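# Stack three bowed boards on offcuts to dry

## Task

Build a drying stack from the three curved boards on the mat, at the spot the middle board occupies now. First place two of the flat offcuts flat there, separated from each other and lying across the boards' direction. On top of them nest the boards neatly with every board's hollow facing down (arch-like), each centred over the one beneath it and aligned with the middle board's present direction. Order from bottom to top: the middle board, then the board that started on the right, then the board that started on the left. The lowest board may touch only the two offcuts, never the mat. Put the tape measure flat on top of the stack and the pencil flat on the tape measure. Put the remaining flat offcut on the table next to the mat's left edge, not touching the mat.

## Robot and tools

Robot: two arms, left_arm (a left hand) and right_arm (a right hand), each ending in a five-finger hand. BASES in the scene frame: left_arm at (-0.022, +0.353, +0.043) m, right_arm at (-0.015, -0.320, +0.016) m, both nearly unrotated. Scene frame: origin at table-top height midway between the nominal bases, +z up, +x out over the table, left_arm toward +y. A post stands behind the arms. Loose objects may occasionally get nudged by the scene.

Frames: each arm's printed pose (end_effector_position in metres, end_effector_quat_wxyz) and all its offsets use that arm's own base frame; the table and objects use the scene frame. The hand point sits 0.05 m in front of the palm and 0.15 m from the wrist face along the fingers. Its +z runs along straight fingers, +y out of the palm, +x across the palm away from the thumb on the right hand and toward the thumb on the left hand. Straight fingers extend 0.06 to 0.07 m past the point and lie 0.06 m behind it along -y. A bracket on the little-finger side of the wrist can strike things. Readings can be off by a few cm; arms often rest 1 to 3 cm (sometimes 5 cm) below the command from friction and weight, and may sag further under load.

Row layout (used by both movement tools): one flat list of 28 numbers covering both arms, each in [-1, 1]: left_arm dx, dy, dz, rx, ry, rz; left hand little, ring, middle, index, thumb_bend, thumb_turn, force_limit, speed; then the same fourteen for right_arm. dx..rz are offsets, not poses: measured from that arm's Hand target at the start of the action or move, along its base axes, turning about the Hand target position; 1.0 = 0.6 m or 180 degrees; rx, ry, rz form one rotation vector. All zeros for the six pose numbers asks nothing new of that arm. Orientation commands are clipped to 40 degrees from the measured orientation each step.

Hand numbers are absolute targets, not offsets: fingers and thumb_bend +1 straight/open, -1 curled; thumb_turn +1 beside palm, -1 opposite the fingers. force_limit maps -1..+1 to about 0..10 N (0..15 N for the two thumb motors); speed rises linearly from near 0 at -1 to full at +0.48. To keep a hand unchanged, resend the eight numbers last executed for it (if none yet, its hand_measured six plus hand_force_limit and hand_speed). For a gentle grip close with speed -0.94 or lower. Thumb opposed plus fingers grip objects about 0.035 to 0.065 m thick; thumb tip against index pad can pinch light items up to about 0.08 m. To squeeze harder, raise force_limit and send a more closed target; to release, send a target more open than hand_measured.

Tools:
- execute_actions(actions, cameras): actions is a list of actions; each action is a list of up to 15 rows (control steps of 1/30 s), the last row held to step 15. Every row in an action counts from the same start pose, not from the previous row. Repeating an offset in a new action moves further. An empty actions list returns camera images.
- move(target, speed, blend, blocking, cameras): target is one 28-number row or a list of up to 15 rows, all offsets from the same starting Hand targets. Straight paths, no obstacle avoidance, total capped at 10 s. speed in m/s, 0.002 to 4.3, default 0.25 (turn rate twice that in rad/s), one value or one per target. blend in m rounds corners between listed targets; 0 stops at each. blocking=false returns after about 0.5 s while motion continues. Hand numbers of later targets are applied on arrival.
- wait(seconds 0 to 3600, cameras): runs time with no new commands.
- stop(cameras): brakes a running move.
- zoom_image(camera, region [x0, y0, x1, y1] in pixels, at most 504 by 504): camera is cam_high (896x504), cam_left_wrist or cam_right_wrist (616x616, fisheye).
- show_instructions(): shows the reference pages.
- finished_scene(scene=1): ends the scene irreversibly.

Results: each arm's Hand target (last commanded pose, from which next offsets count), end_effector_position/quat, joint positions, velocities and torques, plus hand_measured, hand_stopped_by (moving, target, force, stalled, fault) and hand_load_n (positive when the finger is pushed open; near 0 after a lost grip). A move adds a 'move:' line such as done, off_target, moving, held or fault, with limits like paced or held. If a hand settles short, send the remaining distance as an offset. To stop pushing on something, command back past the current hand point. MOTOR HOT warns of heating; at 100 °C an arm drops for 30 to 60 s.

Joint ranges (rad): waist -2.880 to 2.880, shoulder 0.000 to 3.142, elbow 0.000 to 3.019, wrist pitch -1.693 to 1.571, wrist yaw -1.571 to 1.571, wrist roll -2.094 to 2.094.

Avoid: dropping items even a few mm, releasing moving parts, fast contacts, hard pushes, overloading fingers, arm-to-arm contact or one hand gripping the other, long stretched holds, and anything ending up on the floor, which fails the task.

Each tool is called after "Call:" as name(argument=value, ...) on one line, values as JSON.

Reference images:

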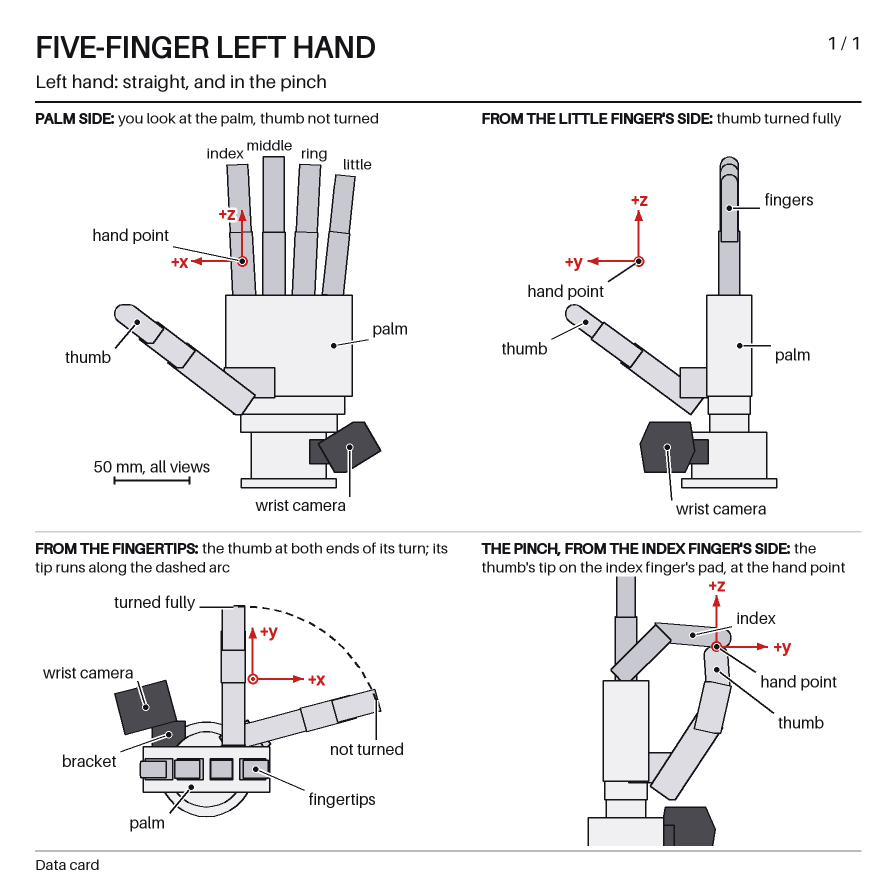

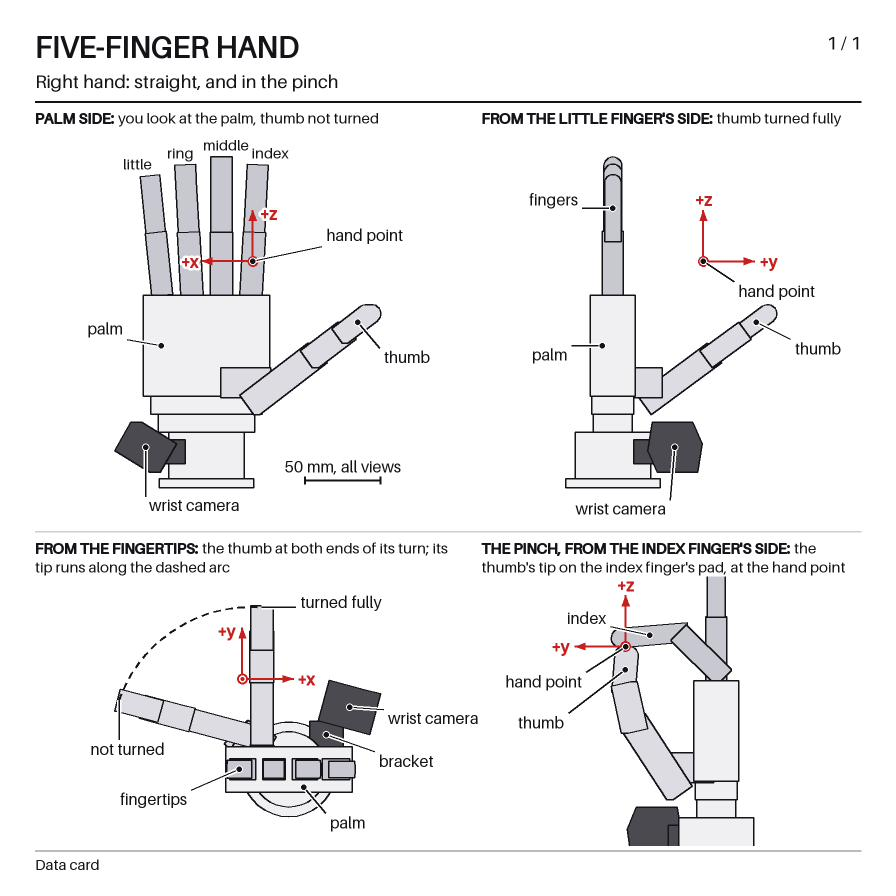

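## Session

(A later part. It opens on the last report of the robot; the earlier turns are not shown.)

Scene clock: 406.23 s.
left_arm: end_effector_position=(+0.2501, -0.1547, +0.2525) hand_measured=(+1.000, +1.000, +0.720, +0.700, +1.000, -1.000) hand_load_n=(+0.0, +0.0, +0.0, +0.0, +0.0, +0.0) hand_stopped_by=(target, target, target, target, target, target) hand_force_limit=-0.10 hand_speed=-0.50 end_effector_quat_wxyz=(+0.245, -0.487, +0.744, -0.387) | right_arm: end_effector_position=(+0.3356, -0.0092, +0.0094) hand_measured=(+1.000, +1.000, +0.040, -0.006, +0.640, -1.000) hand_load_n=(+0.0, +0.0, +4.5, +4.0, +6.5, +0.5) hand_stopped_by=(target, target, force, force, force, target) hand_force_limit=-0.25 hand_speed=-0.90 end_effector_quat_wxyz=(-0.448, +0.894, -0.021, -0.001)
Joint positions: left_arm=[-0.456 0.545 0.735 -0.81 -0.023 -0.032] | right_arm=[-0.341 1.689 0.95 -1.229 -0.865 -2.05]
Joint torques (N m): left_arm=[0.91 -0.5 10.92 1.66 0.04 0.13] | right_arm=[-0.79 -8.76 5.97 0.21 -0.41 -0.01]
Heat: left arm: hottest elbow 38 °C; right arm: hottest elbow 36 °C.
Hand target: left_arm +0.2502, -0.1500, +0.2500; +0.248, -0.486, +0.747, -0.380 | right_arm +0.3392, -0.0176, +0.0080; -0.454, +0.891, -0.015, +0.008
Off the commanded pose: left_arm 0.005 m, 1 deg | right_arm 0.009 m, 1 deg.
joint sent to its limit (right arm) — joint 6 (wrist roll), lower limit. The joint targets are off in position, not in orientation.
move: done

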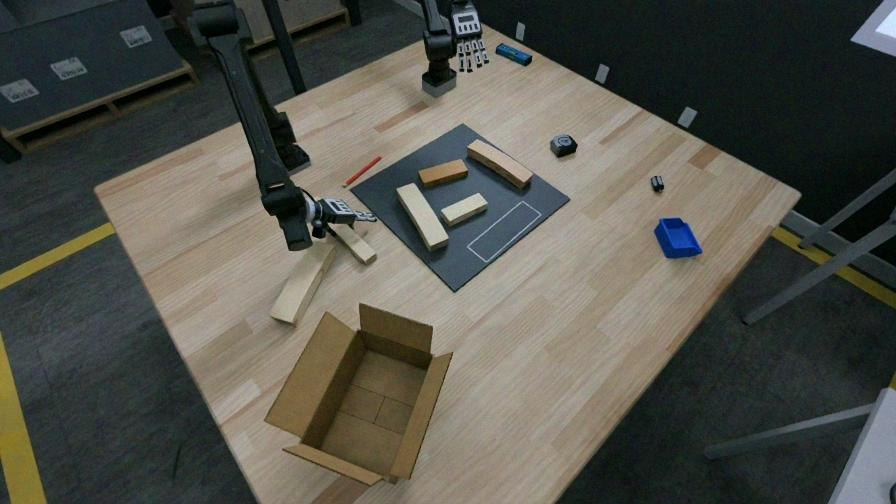

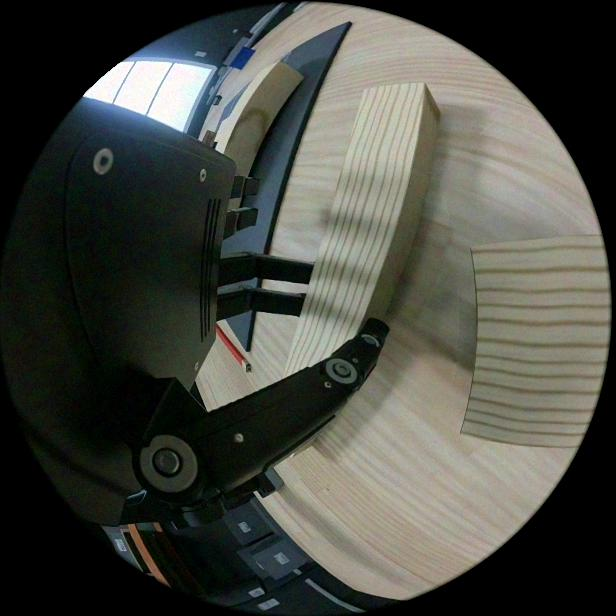

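Call:
move(target=[[-0.05,0.35,0.1,0,0,0.25,1,1,0.72,0.7,1,-1,-0.1,-0.5,0,0,0.1,0,0,0,1,1,-0.2,-0.2,0.2,-1,-0.25,-0.9],[-0.167,0.75,0.1,0,0,0.444,1,1,0.72,0.7,1,-1,-0.1,-0.5,0,0,0.3,0,0,0,1,1,-0.2,-0.2,0.2,-1,-0.25,-0.9]], speed=0.12, blend=0.03, cameras=["cam_high","cam_right_wrist"])

Call:
zoom_image(camera="cam_high", region=[280, 130, 420, 270])

Scene clock: 415.83 s.
left_arm: end_effector_position=(+0.1480, +0.2805, +0.2711) hand_measured=(+1.000, +1.000, +0.720, +0.700, +1.000, -1.000) hand_load_n=(+0.0, +0.0, +0.0, +0.0, +0.0, +0.5) hand_stopped_by=(target, target, target, target, target, target) hand_force_limit=-0.10 hand_speed=-0.50 end_effector_quat_wxyz=(-0.394, +0.869, -0.268, +0.135) | right_arm: end_effector_position=(+0.3266, -0.0069, +0.1581) hand_measured=(+1.000, +1.000, +0.040, -0.006, +0.642, -1.000) hand_load_n=(+0.0, +0.0, +4.0, +3.5, +7.0, +1.5) hand_stopped_by=(target, target, force, force, force, target) hand_force_limit=-0.25 hand_speed=-0.90 end_effector_quat_wxyz=(-0.454, +0.890, -0.028, -0.023)
Joint positions: left_arm=[1.306 0.74 0.89 -0.896 0.273 0.214] | right_arm=[-0.341 1.492 1.149 -1.681 -0.86 -2.06]
Joint torques (N m): left_arm=[0.56 -1.49 17.21 2.88 -0.01 -0.17] | right_arm=[-0.73 -10.99 12.07 -1.16 -0.56 0.04]
Heat: left arm: hottest elbow 40 °C; right arm: hottest elbow 36 °C.
Hand target: left_arm +0.1500, +0.3000, +0.3100; -0.434, +0.852, -0.260, +0.132 | right_arm +0.3392, -0.0176, +0.1880; -0.454, +0.891, -0.015, +0.008
Off the commanded pose: left_arm 0.044 m, 5 deg | right_arm 0.034 m, 4 deg.
joint sent to its limit (right arm) — joint 4 (wrist pitch), lower limit; joint 6 (wrist roll), lower limit. The joint targets are off in position, not in orientation.
move: off_target (left_arm, right_arm)

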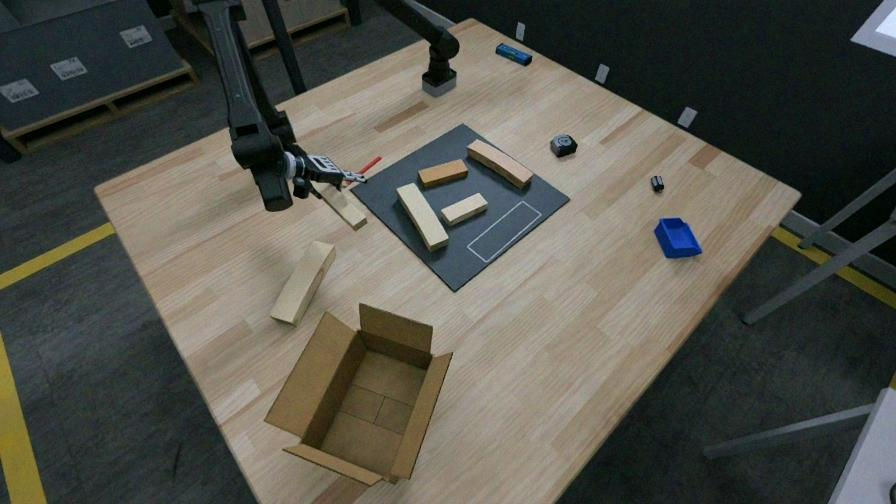

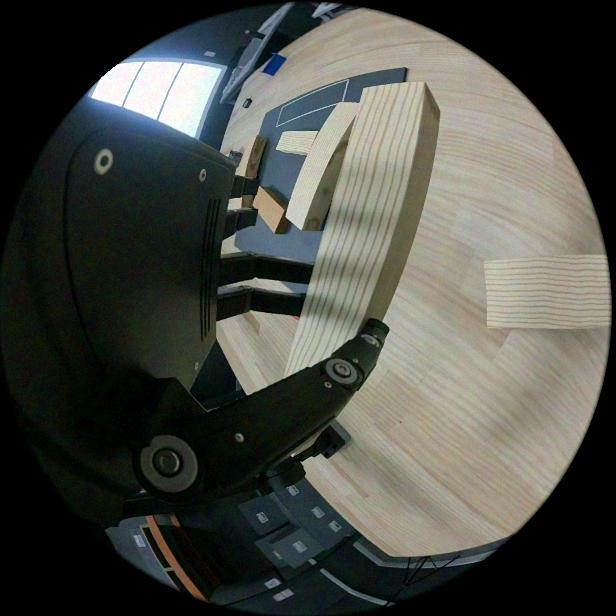

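Scaled by 3.600 from the camera's image (finer frame: 1280x720).

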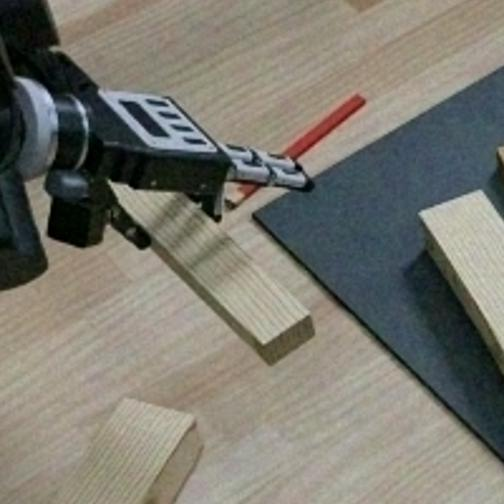

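Call:
move(target=[[0,0,0,0,0,0,1,1,0.72,0.7,1,-1,-0.1,-0.5,0.08,0.5,0.02,0,0,0,1,1,-0.2,-0.2,0.2,-1,-0.25,-0.9]], speed=0.15, cameras=[])

Call:
move(target=[[0,0,0,0,0,0,1,1,0.72,0.7,1,-1,-0.1,-0.5,0.05,0.6,0.03,0,0,0.013,1,1,-0.2,-0.2,0.2,-1,-0.25,-0.9]], speed=0.15, cameras=["cam_high","cam_right_wrist"])

Call:
zoom_image(camera="cam_high", region=[400, 30, 600, 230])

Scene clock: 420.37 s.
left_arm: end_effector_position=(+0.1481, +0.2805, +0.2711) hand_measured=(+1.000, +1.000, +0.720, +0.700, +1.000, -1.000) hand_load_n=(+0.0, +0.0, +0.0, +0.0, +0.0, +0.0) hand_stopped_by=(target, target, target, target, target, target) hand_force_limit=-0.10 hand_speed=-0.50 end_effector_quat_wxyz=(-0.394, +0.869, -0.267, +0.135) | right_arm: end_effector_position=(+0.3641, +0.2681, +0.1667) hand_measured=(+1.000, +1.000, +0.040, -0.006, +0.642, -1.000) hand_load_n=(+0.0, +0.0, +3.5, +4.0, +7.0, +1.5) hand_stopped_by=(target, target, force, force, force, target) hand_force_limit=-0.25 hand_speed=-0.90 end_effector_quat_wxyz=(-0.435, +0.900, -0.030, -0.026)
Joint positions: left_arm=[1.306 0.74 0.89 -0.896 0.273 0.212] | right_arm=[0.362 1.437 1.133 -0.873 -0.834 -0.967]
Joint torques (N m): left_arm=[0.85 -1.2 17.11 3.11 -0.02 -0.15] | right_arm=[1.32 -9.64 14.2 1.78 -0.52 0.29]
Heat: left arm: hottest elbow 41 °C; right arm: hottest elbow 36 °C.
Hand target: left_arm +0.1500, +0.3000, +0.3100; -0.434, +0.852, -0.260, +0.132 | right_arm +0.3872, +0.2824, +0.2000; -0.454, +0.891, -0.015, +0.008
Off the commanded pose: left_arm 0.044 m, 5 deg | right_arm 0.043 m, 5 deg.
move: off_target (right_arm)

Scene clock: 424.00 s.
left_arm: end_effector_position=(+0.1481, +0.2805, +0.2711) hand_measured=(+1.000, +1.000, +0.720, +0.700, +1.000, -1.000) hand_load_n=(+0.0, +0.0, +0.0, +0.0, +0.0, +0.0) hand_stopped_by=(target, target, target, target, target, target) hand_force_limit=-0.10 hand_speed=-0.50 end_effector_quat_wxyz=(-0.394, +0.869, -0.267, +0.135) | right_arm: end_effector_position=(+0.4093, +0.6236, +0.1679) hand_measured=(+1.000, +1.000, +0.040, -0.006, +0.642, -1.000) hand_load_n=(+0.0, +0.0, +4.0, +4.0, +7.0, +1.0) hand_stopped_by=(target, target, force, force, force, target) hand_force_limit=-0.25 hand_speed=-0.90 end_effector_quat_wxyz=(-0.422, +0.906, -0.005, -0.021)
Joint positions: left_arm=[1.306 0.74 0.89 -0.896 0.273 0.212] | right_arm=[0.854 2.042 1.927 -0.744 -0.556 -0.494]
Joint torques (N m): left_arm=[0.97 -1.44 17.1 3.03 -0.04 -0.15] | right_arm=[1.14 -18.32 15.86 1.24 -0.27 0.27]
Heat: left arm: hottest elbow 42 °C; right arm: hottest elbow 37 °C.
Hand target: left_arm +0.1500, +0.3000, +0.3100; -0.434, +0.852, -0.260, +0.132 | right_arm +0.4172, +0.6424, +0.2180; -0.454, +0.891, +0.003, -0.001
Off the commanded pose: left_arm 0.044 m, 5 deg | right_arm 0.054 m, 5 deg.
move: off_target (right_arm)

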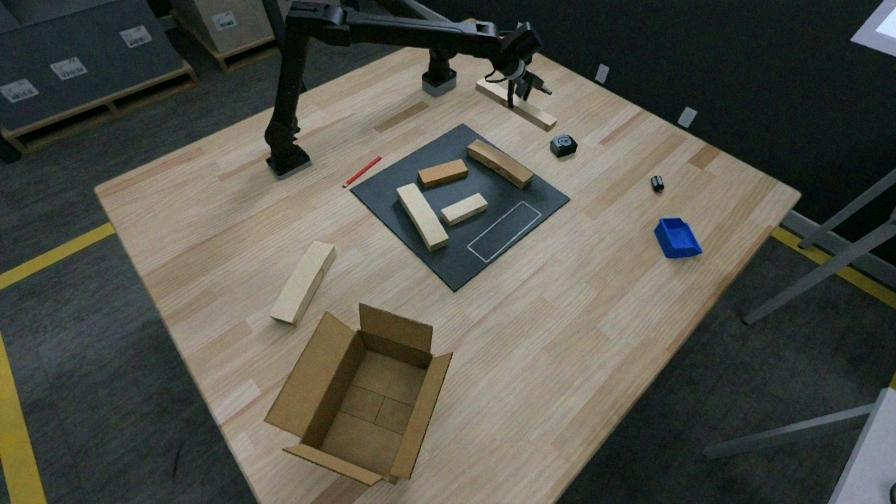

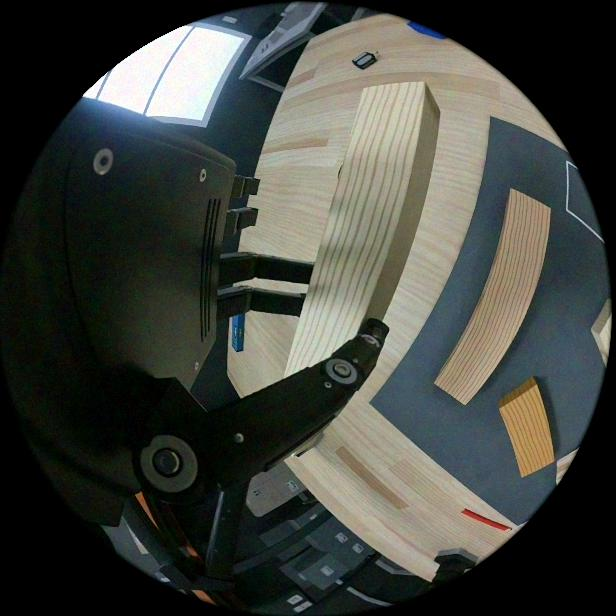

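Scaled by 2.520 from the camera's image (finer frame: 1280x720).

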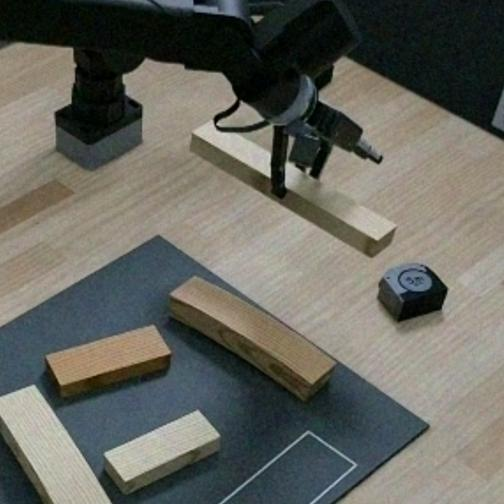

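Call:
move(target=[[0,0,0,0,0,0,1,1,0.72,0.7,1,-1,-0.1,-0.5,-0.035,0.02,-0.18,0,0,0,1,1,-0.2,-0.2,0.2,-1,-0.25,-0.9]], speed=0.1, cameras=["cam_high","cam_right_wrist"])

Call:
zoom_image(camera="cam_high", region=[440, 50, 600, 210])

Scene clock: 427.70 s.
left_arm: end_effector_position=(+0.1481, +0.2805, +0.2711) hand_measured=(+1.000, +1.000, +0.720, +0.700, +1.000, -1.000) hand_load_n=(+0.0, +0.0, +0.0, +0.0, +0.0, +0.0) hand_stopped_by=(target, target, target, target, target, target) hand_force_limit=-0.10 hand_speed=-0.50 end_effector_quat_wxyz=(-0.394, +0.869, -0.267, +0.135) | right_arm: end_effector_position=(+0.3979, +0.6343, +0.0783) hand_measured=(+1.000, +1.000, +0.040, -0.006, +0.642, -1.000) hand_load_n=(+0.0, +0.0, +3.5, +4.0, +7.0, +1.5) hand_stopped_by=(target, target, force, force, force, target) hand_force_limit=-0.25 hand_speed=-0.90 end_effector_quat_wxyz=(-0.425, +0.905, -0.006, -0.014)
Joint positions: left_arm=[1.306 0.74 0.89 -0.896 0.273 0.212] | right_arm=[0.879 2.089 1.76 -0.503 -0.532 -0.468]
Joint torques (N m): left_arm=[1.08 -1.03 17.1 2.97 -0.03 -0.19] | right_arm=[1.61 -18.84 10.7 2.62 -0.25 0.27]
Heat: left arm: hottest elbow 43 °C; right arm: hottest elbow 37 °C.
Hand target: left_arm +0.1500, +0.3000, +0.3100; -0.434, +0.852, -0.260, +0.132 | right_arm +0.3962, +0.6544, +0.1100; -0.454, +0.891, +0.003, -0.001
Off the commanded pose: left_arm 0.044 m, 5 deg | right_arm 0.038 m, 4 deg.
move: off_target (right_arm)

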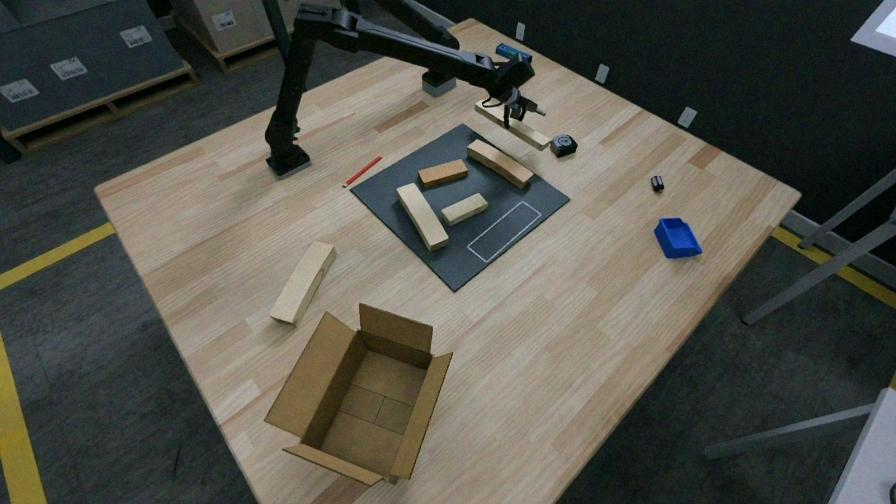

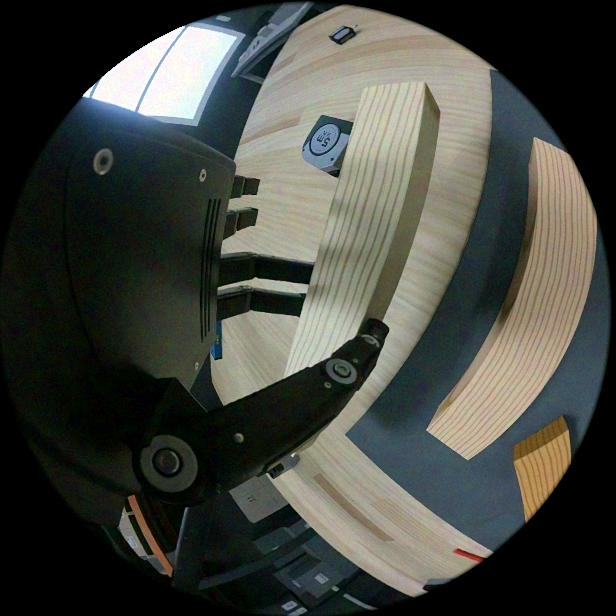

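Scaled by 3.150 from the camera's image (finer frame: 1280x720).

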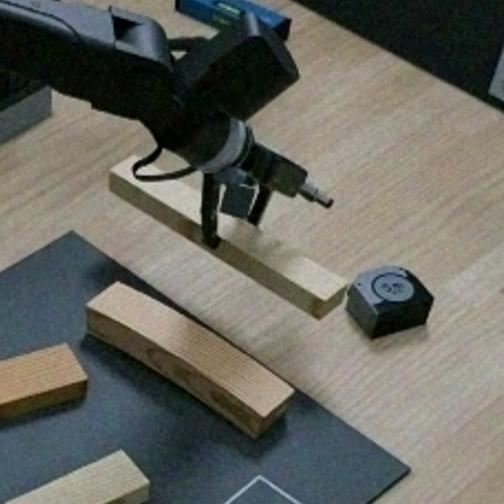

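Call:
move(target=[[0,0,0,0,0,0,1,1,0.72,0.7,1,-1,-0.1,-0.5,-0.014,0.002,-0.095,0,0,0,1,1,-0.2,-0.2,0.2,-1,-0.25,-0.9]], speed=0.07, cameras=["cam_high","cam_right_wrist"])

Call:
zoom_image(camera="cam_high", region=[440, 50, 600, 210])

Scene clock: 430.77 s.
left_arm: end_effector_position=(+0.1481, +0.2805, +0.2711) hand_measured=(+1.000, +1.000, +0.720, +0.700, +1.000, -1.000) hand_load_n=(+0.0, +0.0, +0.0, +0.0, +0.0, +0.0) hand_stopped_by=(target, target, target, target, target, target) hand_force_limit=-0.10 hand_speed=-0.50 end_effector_quat_wxyz=(-0.394, +0.869, -0.267, +0.135) | right_arm: end_effector_position=(+0.3903, +0.6328, +0.0228) hand_measured=(+1.000, +1.000, +0.040, -0.006, +0.642, -1.000) hand_load_n=(+0.0, -0.5, +4.0, +4.0, +7.0, +1.5) hand_stopped_by=(target, target, force, force, force, target) hand_force_limit=-0.25 hand_speed=-0.90 end_effector_quat_wxyz=(-0.426, +0.905, -0.008, -0.013)
Joint positions: left_arm=[1.306 0.74 0.89 -0.896 0.273 0.212] | right_arm=[0.886 2.131 1.673 -0.368 -0.524 -0.459]
Joint torques (N m): left_arm=[-0.03 -1.2 17.18 2.97 -0.01 -0.16] | right_arm=[1.67 -18.78 10.3 2.65 -0.24 0.27]
Heat: left arm: hottest elbow 43 °C; right arm: hottest elbow 37 °C.
Hand target: left_arm +0.1500, +0.3000, +0.3100; -0.434, +0.852, -0.260, +0.132 | right_arm +0.3878, +0.6556, +0.0530; -0.454, +0.891, +0.003, -0.001
Off the commanded pose: left_arm 0.044 m, 5 deg | right_arm 0.038 m, 4 deg.
move: off_target (right_arm)

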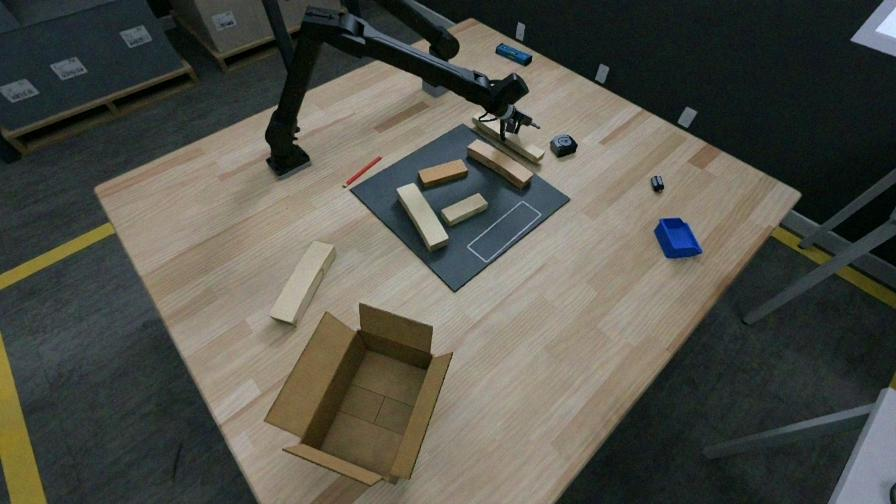

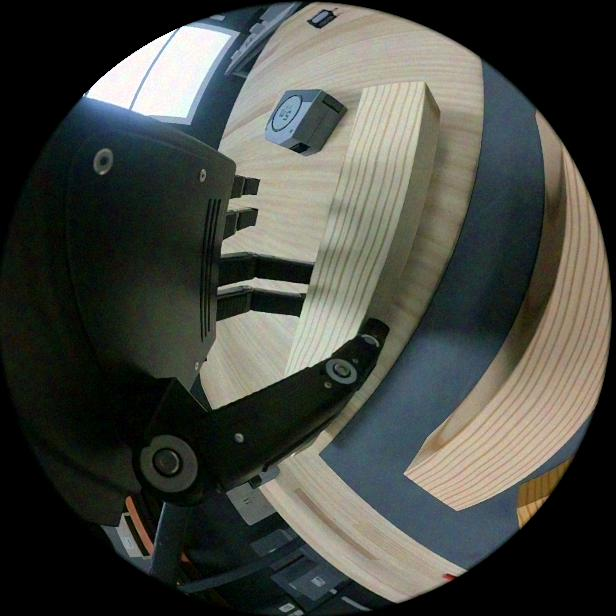

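Scaled by 3.150 from the camera's image (finer frame: 1280x720).

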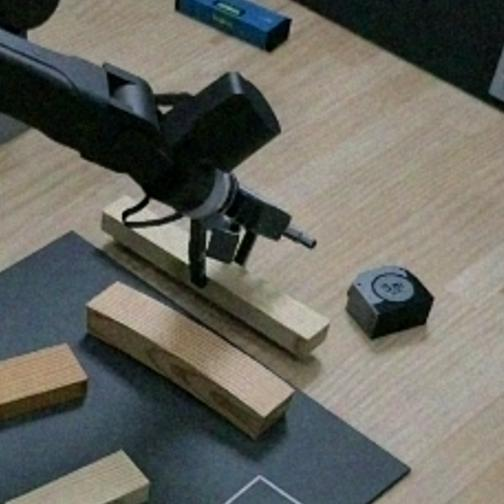

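Call:
move(target=[[0,0,0,0,0,0,1,1,0.72,0.7,1,-1,-0.1,-0.5,0,0.004,-0.025,0,0,0,1,1,-0.2,-0.2,0.2,-1,-0.25,-0.9]], speed=0.04, cameras=["cam_high"])

Call:
zoom_image(camera="cam_high", region=[440, 50, 600, 210])

Scene clock: 433.00 s.
left_arm: end_effector_position=(+0.1481, +0.2805, +0.2711) hand_measured=(+1.000, +1.000, +0.720, +0.700, +1.000, -1.000) hand_load_n=(+0.0, +0.0, +0.0, +0.0, +0.0, +0.0) hand_stopped_by=(target, target, target, target, target, target) hand_force_limit=-0.10 hand_speed=-0.50 end_effector_quat_wxyz=(-0.394, +0.869, -0.267, +0.135) | right_arm: end_effector_position=(+0.3905, +0.6345, +0.0082) hand_measured=(+1.000, +1.000, +0.040, -0.006, +0.642, -1.000) hand_load_n=(+0.0, +0.0, +3.5, +4.0, +6.5, +1.0) hand_stopped_by=(target, target, force, force, force, target) hand_force_limit=-0.25 hand_speed=-0.90 end_effector_quat_wxyz=(-0.426, +0.905, -0.008, -0.013)
Joint positions: left_arm=[1.306 0.74 0.89 -0.896 0.273 0.212] | right_arm=[0.888 2.152 1.668 -0.342 -0.522 -0.457]
Joint torques (N m): left_arm=[0.62 -1.14 17.06 3.03 -0.02 -0.16] | right_arm=[1.73 -18.84 10.17 2.71 -0.25 0.27]
Heat: left arm: hottest elbow 44 °C; right arm: hottest elbow 37 °C.
Hand target: left_arm +0.1500, +0.3000, +0.3100; -0.434, +0.852, -0.260, +0.132 | right_arm +0.3878, +0.6580, +0.0380; -0.454, +0.891, +0.003, -0.001
Off the commanded pose: left_arm 0.044 m, 5 deg | right_arm 0.038 m, 4 deg.
move: off_target (right_arm)

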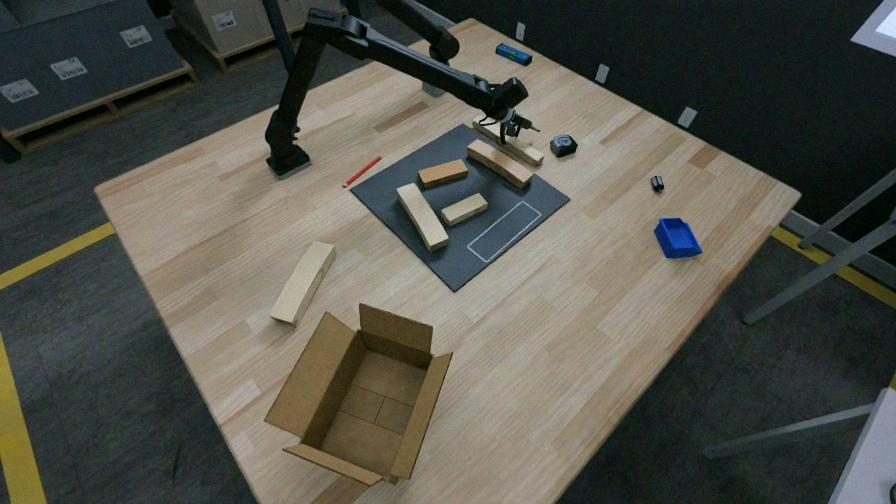

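Scaled by 3.150 from the camera's image (finer frame: 1280x720).

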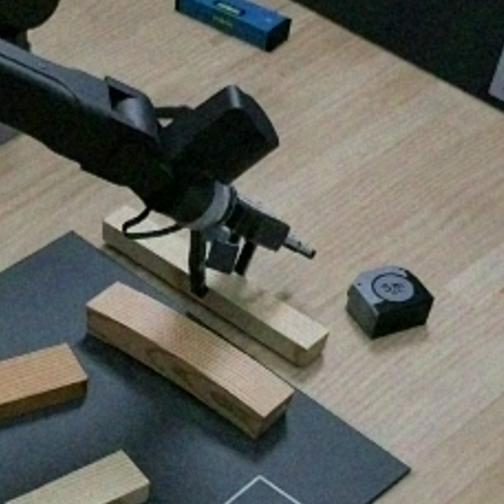

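Call:
move(target=[[0,0,0,0,0,0,1,1,0.72,0.7,1,-1,-0.1,-0.5,0,0.0,-0.012,0,0,0,1,1,-0.2,-0.2,0.2,-1,-0.25,-0.9]], speed=0.03)

Call:
move(target=[[0,0,0,0,0,0,1,1,0.72,0.7,1,-1,-0.1,-0.5,0,0.0,-0.012,0,0,0,1,1,-0.2,-0.2,0.2,-1,-0.25,-0.9]], speed=0.03, cameras=["cam_high","cam_right_wrist"])

Call:
zoom_image(camera="cam_high", region=[460, 90, 560, 190])

Scene clock: 435.13 s.
left_arm: end_effector_position=(+0.1481, +0.2805, +0.2711) hand_measured=(+1.000, +1.000, +0.720, +0.700, +1.000, -1.000) hand_load_n=(+0.0, +0.0, -0.5, +0.0, +0.0, +0.0) hand_stopped_by=(target, target, target, target, target, target) hand_force_limit=-0.10 hand_speed=-0.50 end_effector_quat_wxyz=(-0.394, +0.869, -0.267, +0.135) | right_arm: end_effector_position=(+0.3912, +0.6353, +0.0046) hand_measured=(+1.000, +1.000, +0.040, -0.006, +0.642, -1.000) hand_load_n=(+0.5, +0.0, +3.5, +3.5, +7.0, +1.0) hand_stopped_by=(target, target, force, force, force, target) hand_force_limit=-0.25 hand_speed=-0.90 end_effector_quat_wxyz=(-0.428, +0.904, -0.007, -0.011)
Joint positions: left_arm=[1.306 0.74 0.89 -0.896 0.273 0.212] | right_arm=[0.888 2.157 1.663 -0.327 -0.522 -0.457]
Joint torques (N m): left_arm=[0.79 -1.03 17.05 3.14 0 -0.16] | right_arm=[1.67 -18.67 10.02 2.66 -0.25 0.26]
Heat: left arm: hottest elbow 44 °C; right arm: hottest elbow 37 °C.
Hand target: left_arm +0.1500, +0.3000, +0.3100; -0.434, +0.852, -0.260, +0.132 | right_arm +0.3878, +0.6580, +0.0308; -0.454, +0.891, +0.003, -0.001
Off the commanded pose: left_arm 0.044 m, 5 deg | right_arm 0.035 m, 4 deg.
move: off_target (right_arm)

Scene clock: 435.93 s.
left_arm: end_effector_position=(+0.1481, +0.2805, +0.2711) hand_measured=(+1.000, +1.000, +0.720, +0.700, +1.000, -1.000) hand_load_n=(+0.0, +0.0, +0.0, +0.0, +0.0, +0.0) hand_stopped_by=(target, target, target, target, target, target) hand_force_limit=-0.10 hand_speed=-0.50 end_effector_quat_wxyz=(-0.394, +0.869, -0.267, +0.135) | right_arm: end_effector_position=(+0.3925, +0.6370, +0.0024) hand_measured=(+1.000, +1.000, +0.040, -0.006, +0.642, -1.000) hand_load_n=(+0.0, +0.0, +3.5, +4.0, +6.5, +1.5) hand_stopped_by=(target, target, force, force, force, target) hand_force_limit=-0.25 hand_speed=-0.90 end_effector_quat_wxyz=(-0.431, +0.902, -0.006, -0.009)
Joint positions: left_arm=[1.306 0.74 0.89 -0.896 0.273 0.212] | right_arm=[0.888 2.161 1.662 -0.312 -0.522 -0.457]
Joint torques (N m): left_arm=[0.85 -1.55 17.03 2.91 -0.01 -0.17] | right_arm=[1.67 -18.2 9.74 2.66 -0.24 0.27]
Heat: left arm: hottest elbow 44 °C; right arm: hottest elbow 37 °C.
Hand target: left_arm +0.1500, +0.3000, +0.3100; -0.434, +0.852, -0.260, +0.132 | right_arm +0.3878, +0.6580, +0.0236; -0.454, +0.891, +0.003, -0.001
Off the commanded pose: left_arm 0.044 m, 5 deg | right_arm 0.030 m, 3 deg.
move: off_target (right_arm)

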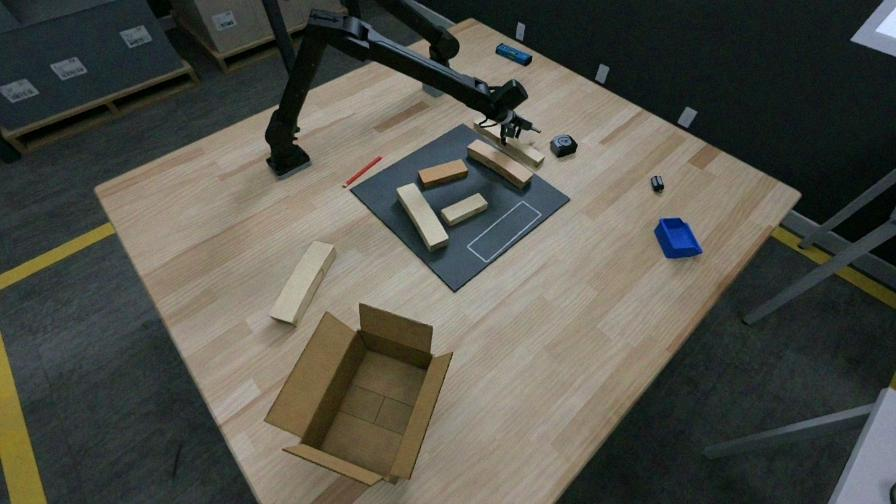

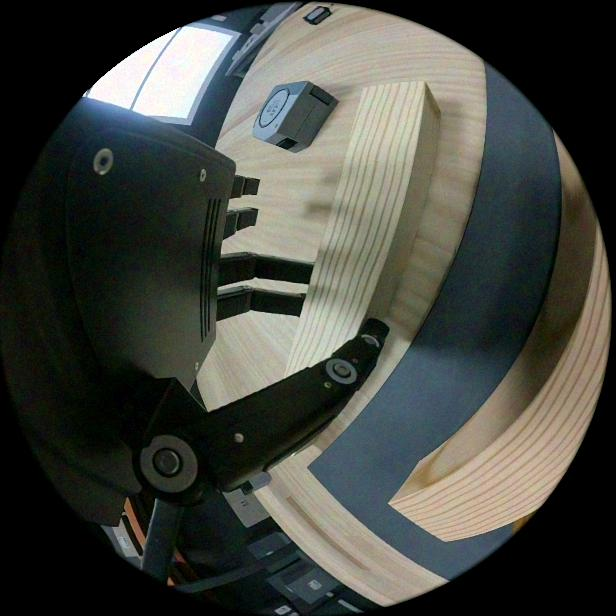

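Scaled by 5.040 from the camera's image (finer frame: 1280x720).

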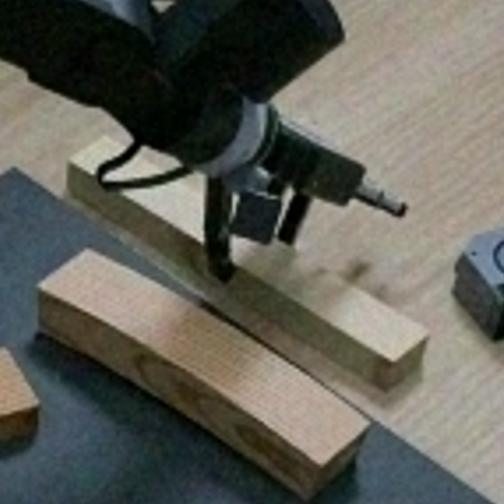

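Call:
move(target=[[0,0,0,0,0,0,1,1,0.72,0.7,1,-1,-0.1,-0.5,0,0.0,-0.015,0,0,0,1,1,-0.2,-0.2,0.2,-1,-0.25,-0.9]], speed=0.03)

Call:
move(target=[[0,0,0,0,0,0,1,1,0.72,0.7,1,-1,-0.1,-0.5,0,0.0,0,0,0,0,1,1,0.6,0.6,1,-1,-0.25,-0.85]], speed=0.03)

Call:
move(target=[[0,0,0,0,0,0,1,1,0.72,0.7,1,-1,-0.1,-0.5,0,0.0,0.25,0,0,0,1,1,0.6,0.6,1,-1,-0.25,-0.85]], speed=0.1, cameras=["cam_high","cam_right_wrist"])

Call:
zoom_image(camera="cam_high", region=[460, 90, 560, 190])

Scene clock: 438.33 s.
left_arm: end_effector_position=(+0.1481, +0.2805, +0.2711) hand_measured=(+1.000, +1.000, +0.720, +0.700, +1.000, -1.000) hand_load_n=(+0.0, +0.0, +0.0, +0.0, +0.5, +0.0) hand_stopped_by=(target, target, target, target, target, target) hand_force_limit=-0.10 hand_speed=-0.50 end_effector_quat_wxyz=(-0.394, +0.869, -0.267, +0.135) | right_arm: end_effector_position=(+0.3937, +0.6392, +0.0022) hand_measured=(+1.000, +1.000, +0.040, -0.006, +0.642, -1.000) hand_load_n=(+0.0, +0.0, +3.5, +3.5, +7.0, +1.0) hand_stopped_by=(target, target, force, force, force, target) hand_force_limit=-0.25 hand_speed=-0.90 end_effector_quat_wxyz=(-0.436, +0.900, -0.007, -0.006)
Joint positions: left_arm=[1.306 0.74 0.89 -0.896 0.273 0.212] | right_arm=[0.888 2.163 1.659 -0.293 -0.522 -0.45]
Joint torques (N m): left_arm=[0.85 -1.38 17.09 2.86 -0.02 -0.16] | right_arm=[1.73 -17.49 9.51 2.63 -0.22 0.22]
Heat: left arm: hottest elbow 45 °C; right arm: hottest elbow 37 °C.
Hand target: left_arm +0.1500, +0.3000, +0.3100; -0.434, +0.852, -0.260, +0.132 | right_arm +0.3878, +0.6580, +0.0146; -0.454, +0.891, +0.003, -0.001
Off the commanded pose: left_arm 0.044 m, 5 deg | right_arm 0.023 m, 3 deg.
move: off_target (right_arm)

Scene clock: 440.57 s.
left_arm: end_effector_position=(+0.1481, +0.2805, +0.2711) hand_measured=(+1.000, +1.000, +0.720, +0.700, +1.000, -1.000) hand_load_n=(+0.0, +0.0, +0.0, +0.0, +0.0, +0.5) hand_stopped_by=(target, target, target, target, target, target) hand_force_limit=-0.10 hand_speed=-0.50 end_effector_quat_wxyz=(-0.394, +0.869, -0.267, +0.135) | right_arm: end_effector_position=(+0.3945, +0.6406, +0.0033) hand_measured=(+1.000, +1.000, +0.600, +0.600, +1.000, -1.000) hand_load_n=(+0.0, +0.0, +0.0, +0.0, +0.0, +0.0) hand_stopped_by=(target, target, target, target, target, target) hand_force_limit=-0.25 hand_speed=-0.85 end_effector_quat_wxyz=(-0.439, +0.899, -0.008, -0.005)
Joint positions: left_arm=[1.306 0.74 0.89 -0.896 0.273 0.212] | right_arm=[0.888 2.163 1.659 -0.286 -0.522 -0.445]
Joint torques (N m): left_arm=[0.38 -1.73 17.13 2.95 -0.05 -0.16] | right_arm=[1.73 -17.61 9.51 2.28 -0.22 0.22]
Heat: left arm: hottest elbow 45 °C; right arm: hottest elbow 37 °C.
Hand target: left_arm +0.1500, +0.3000, +0.3100; -0.434, +0.852, -0.260, +0.132 | right_arm +0.3878, +0.6580, +0.0146; -0.454, +0.891, +0.003, -0.001
Off the commanded pose: left_arm 0.044 m, 5 deg | right_arm 0.022 m, 2 deg.
move: done

Scene clock: 443.03 s.
left_arm: end_effector_position=(+0.1481, +0.2805, +0.2711) hand_measured=(+1.000, +1.000, +0.720, +0.700, +1.000, -1.000) hand_load_n=(+0.0, +0.0, +0.0, +0.0, -0.5, +0.0) hand_stopped_by=(target, target, target, target, target, target) hand_force_limit=-0.10 hand_speed=-0.50 end_effector_quat_wxyz=(-0.394, +0.869, -0.267, +0.135) | right_arm: end_effector_position=(+0.3910, +0.6365, +0.1129) hand_measured=(+1.000, +1.000, +0.600, +0.600, +1.000, -1.000) hand_load_n=(+0.0, +0.0, +0.0, -0.5, +0.0, +0.0) hand_stopped_by=(target, target, target, target, target, target) hand_force_limit=-0.25 hand_speed=-0.85 end_effector_quat_wxyz=(-0.424, +0.905, -0.015, -0.017)
Joint positions: left_arm=[1.306 0.74 0.89 -0.896 0.273 0.212] | right_arm=[0.888 2.055 1.798 -0.574 -0.522 -0.444]
Joint torques (N m): left_arm=[0.91 -1.44 16.99 3.06 -0.03 -0.17] | right_arm=[1.73 -19.43 13.82 1.02 -0.25 0.2]
Heat: left arm: hottest elbow 46 °C; right arm: hottest elbow 37 °C.
Hand target: left_arm +0.1500, +0.3000, +0.3100; -0.434, +0.852, -0.260, +0.132 | right_arm +0.3878, +0.6580, +0.1646; -0.454, +0.891, +0.003, -0.001
Off the commanded pose: left_arm 0.044 m, 5 deg | right_arm 0.056 m, 5 deg.
move: off_target (right_arm)

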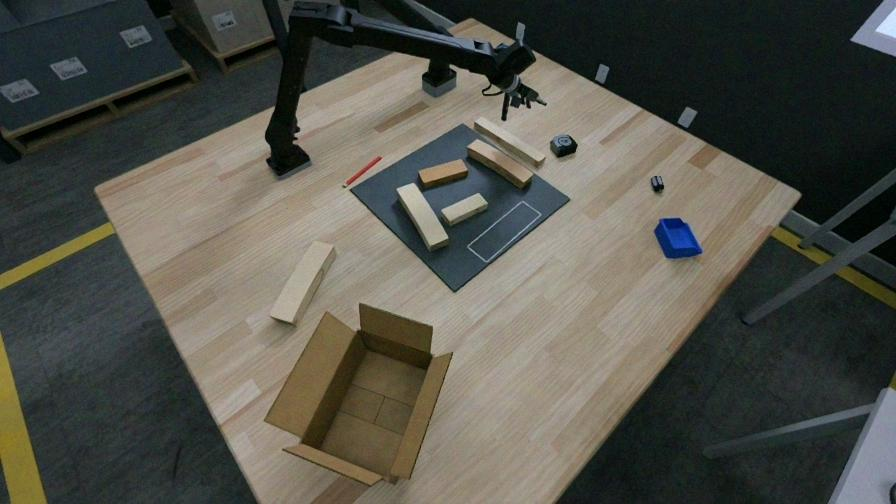

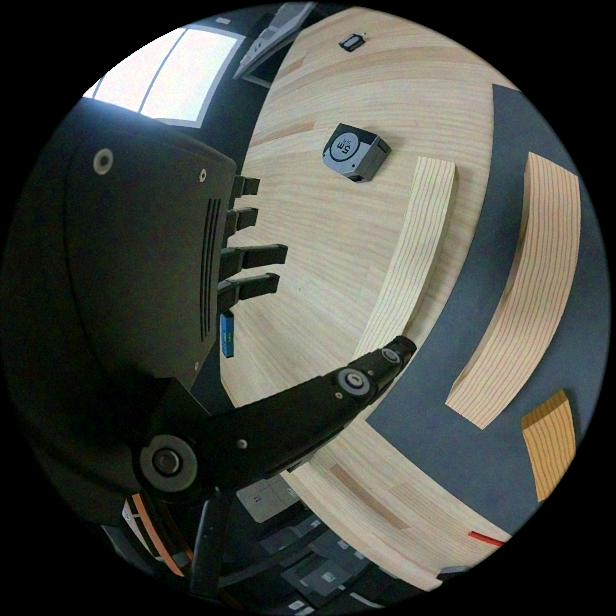

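Scaled by 5.040 from the camera's image (finer frame: 1280x720).

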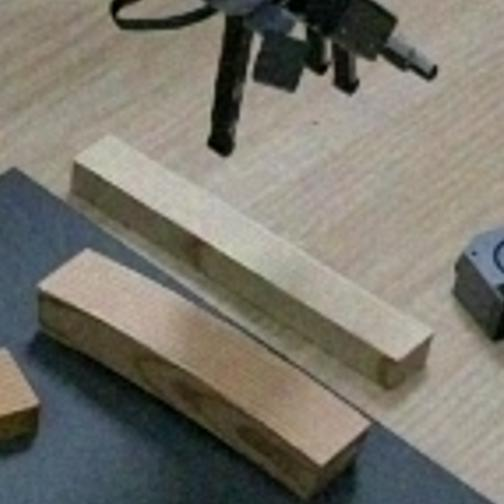

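Call:
move(target=[[0,0,0,0,0,0,1,1,0.72,0.7,1,-1,-0.1,-0.5,0.02,-0.5,0.05,0,0,-0.1,1,1,0.6,0.6,1,-1,-0.25,-0.85]], speed=0.2)

Call:
move(target=[[0,0,0,0,0,0,1,1,0.72,0.7,1,-1,-0.1,-0.5,0.045,-0.915,-0.09,0,0,-0.225,1,1,0.8,0.8,1,-1,-0.25,-0.5]], speed=0.2, cameras=["cam_high","cam_right_wrist"])

Call:
zoom_image(camera="cam_high", region=[230, 180, 370, 320])

Call:
zoom_image(camera="cam_high", region=[380, 110, 580, 290])

Scene clock: 447.30 s.
left_arm: end_effector_position=(+0.1481, +0.2805, +0.2711) hand_measured=(+1.000, +1.000, +0.720, +0.700, +1.000, -1.000) hand_load_n=(+0.0, +0.0, +0.0, +0.0, +0.0, +0.0) hand_stopped_by=(target, target, target, target, target, target) hand_force_limit=-0.10 hand_speed=-0.50 end_effector_quat_wxyz=(-0.394, +0.869, -0.267, +0.135) | right_arm: end_effector_position=(+0.3979, +0.3601, +0.1783) hand_measured=(+1.000, +1.000, +0.600, +0.600, +1.000, -1.000) hand_load_n=(+0.0, +0.0, +0.0, +0.0, +0.0, +0.0) hand_stopped_by=(target, target, target, target, target, target) hand_force_limit=-0.25 hand_speed=-0.85 end_effector_quat_wxyz=(-0.438, +0.885, -0.148, +0.058)
Joint positions: left_arm=[1.306 0.74 0.89 -0.896 0.273 0.212] | right_arm=[0.543 1.456 1.142 -0.487 -0.558 -0.465]
Joint torques (N m): left_arm=[0.5 -1.32 17.16 2.99 -0.01 -0.18] | right_arm=[-0.26 -11.4 9.55 1.1 -0.38 -0.01]
Heat: left arm: hottest elbow 46 °C; right arm: hottest elbow 37 °C.
Hand target: left_arm +0.1500, +0.3000, +0.3100; -0.434, +0.852, -0.260, +0.132 | right_arm +0.3998, +0.3580, +0.1946; -0.448, +0.881, -0.137, +0.070
Off the commanded pose: left_arm 0.044 m, 5 deg | right_arm 0.017 m, 2 deg.
move: off_target (right_arm)

Scene clock: 451.17 s.
left_arm: end_effector_position=(+0.1481, +0.2805, +0.2711) hand_measured=(+1.000, +1.000, +0.720, +0.700, +1.000, -1.000) hand_load_n=(+0.0, +0.0, -0.5, +0.0, +0.0, +0.0) hand_stopped_by=(target, target, target, target, target, target) hand_force_limit=-0.10 hand_speed=-0.50 end_effector_quat_wxyz=(-0.394, +0.869, -0.267, +0.135) | right_arm: end_effector_position=(+0.4125, -0.1775, +0.1229) hand_measured=(+1.000, +1.000, +0.800, +0.800, +1.000, -1.000) hand_load_n=(+0.0, +0.0, +0.0, -0.5, +0.0, +0.0) hand_stopped_by=(target, target, target, target, target, target) hand_force_limit=-0.25 hand_speed=-0.50 end_effector_quat_wxyz=(-0.398, +0.776, -0.447, +0.200)
Joint positions: left_arm=[1.306 0.74 0.89 -0.896 0.273 0.212] | right_arm=[-0.686 1.477 1.05 -0.769 -0.865 -1.036]
Joint torques (N m): left_arm=[0.5 -1.26 17.2 2.96 -0.02 -0.19] | right_arm=[-0.03 -8.59 12.56 0.5 -0.66 -0.02]
Heat: left arm: hottest elbow 47 °C; right arm: hottest elbow 37 °C.
Hand target: left_arm +0.1500, +0.3000, +0.3100; -0.434, +0.852, -0.260, +0.132 | right_arm +0.4268, -0.1910, +0.1406; -0.396, +0.779, -0.433, +0.221
Off the commanded pose: left_arm 0.044 m, 5 deg | right_arm 0.026 m, 3 deg.
move: off_target (right_arm)

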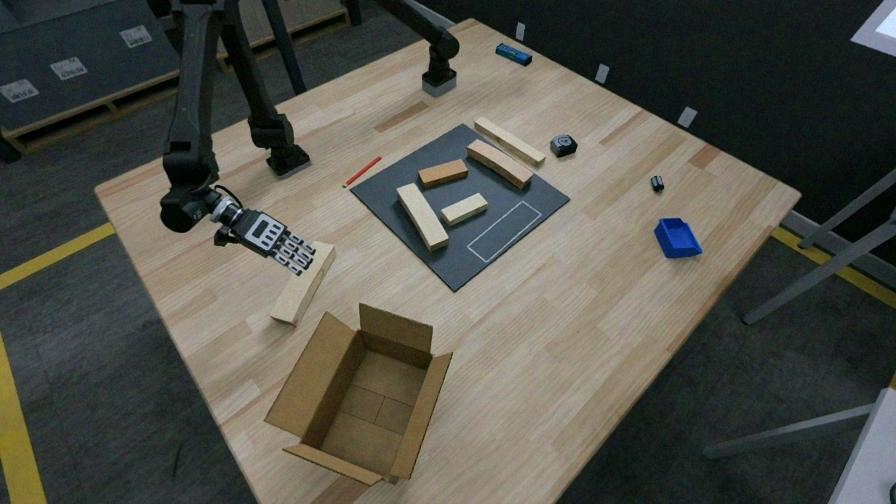

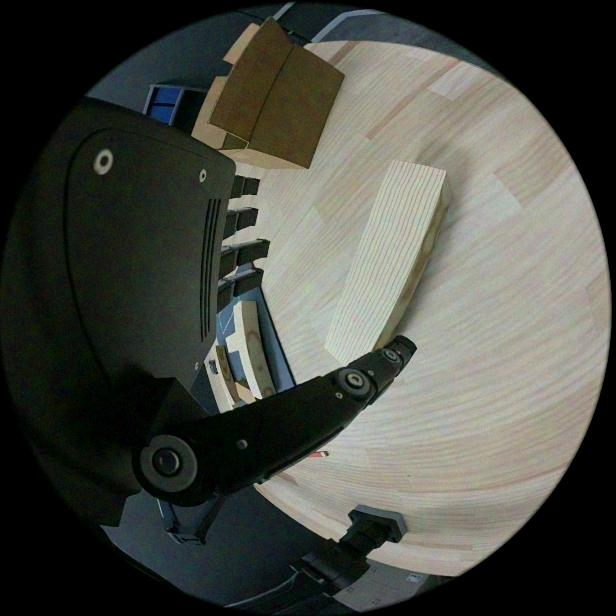

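Scaled by 3.600 from the camera's image (finer frame: 1280x720).

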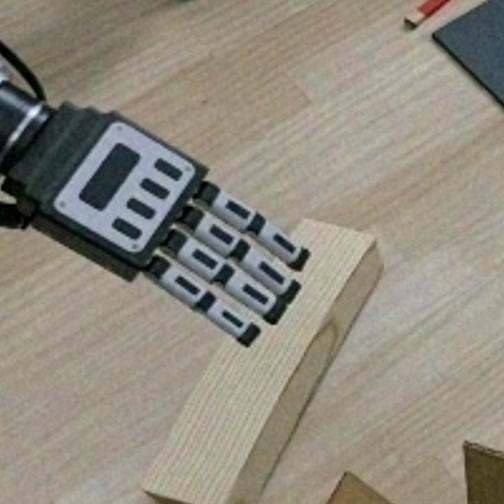

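Scaled by 2.520 from the camera's image (finer frame: 1280x720).

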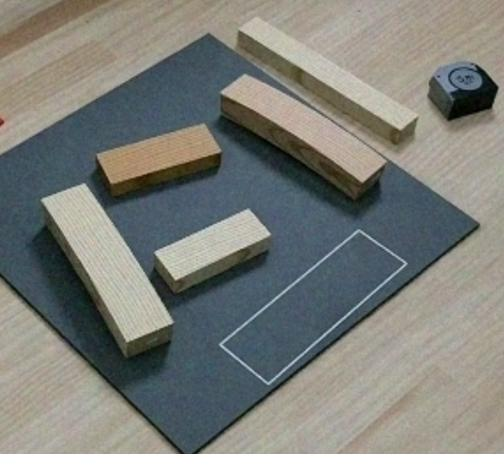

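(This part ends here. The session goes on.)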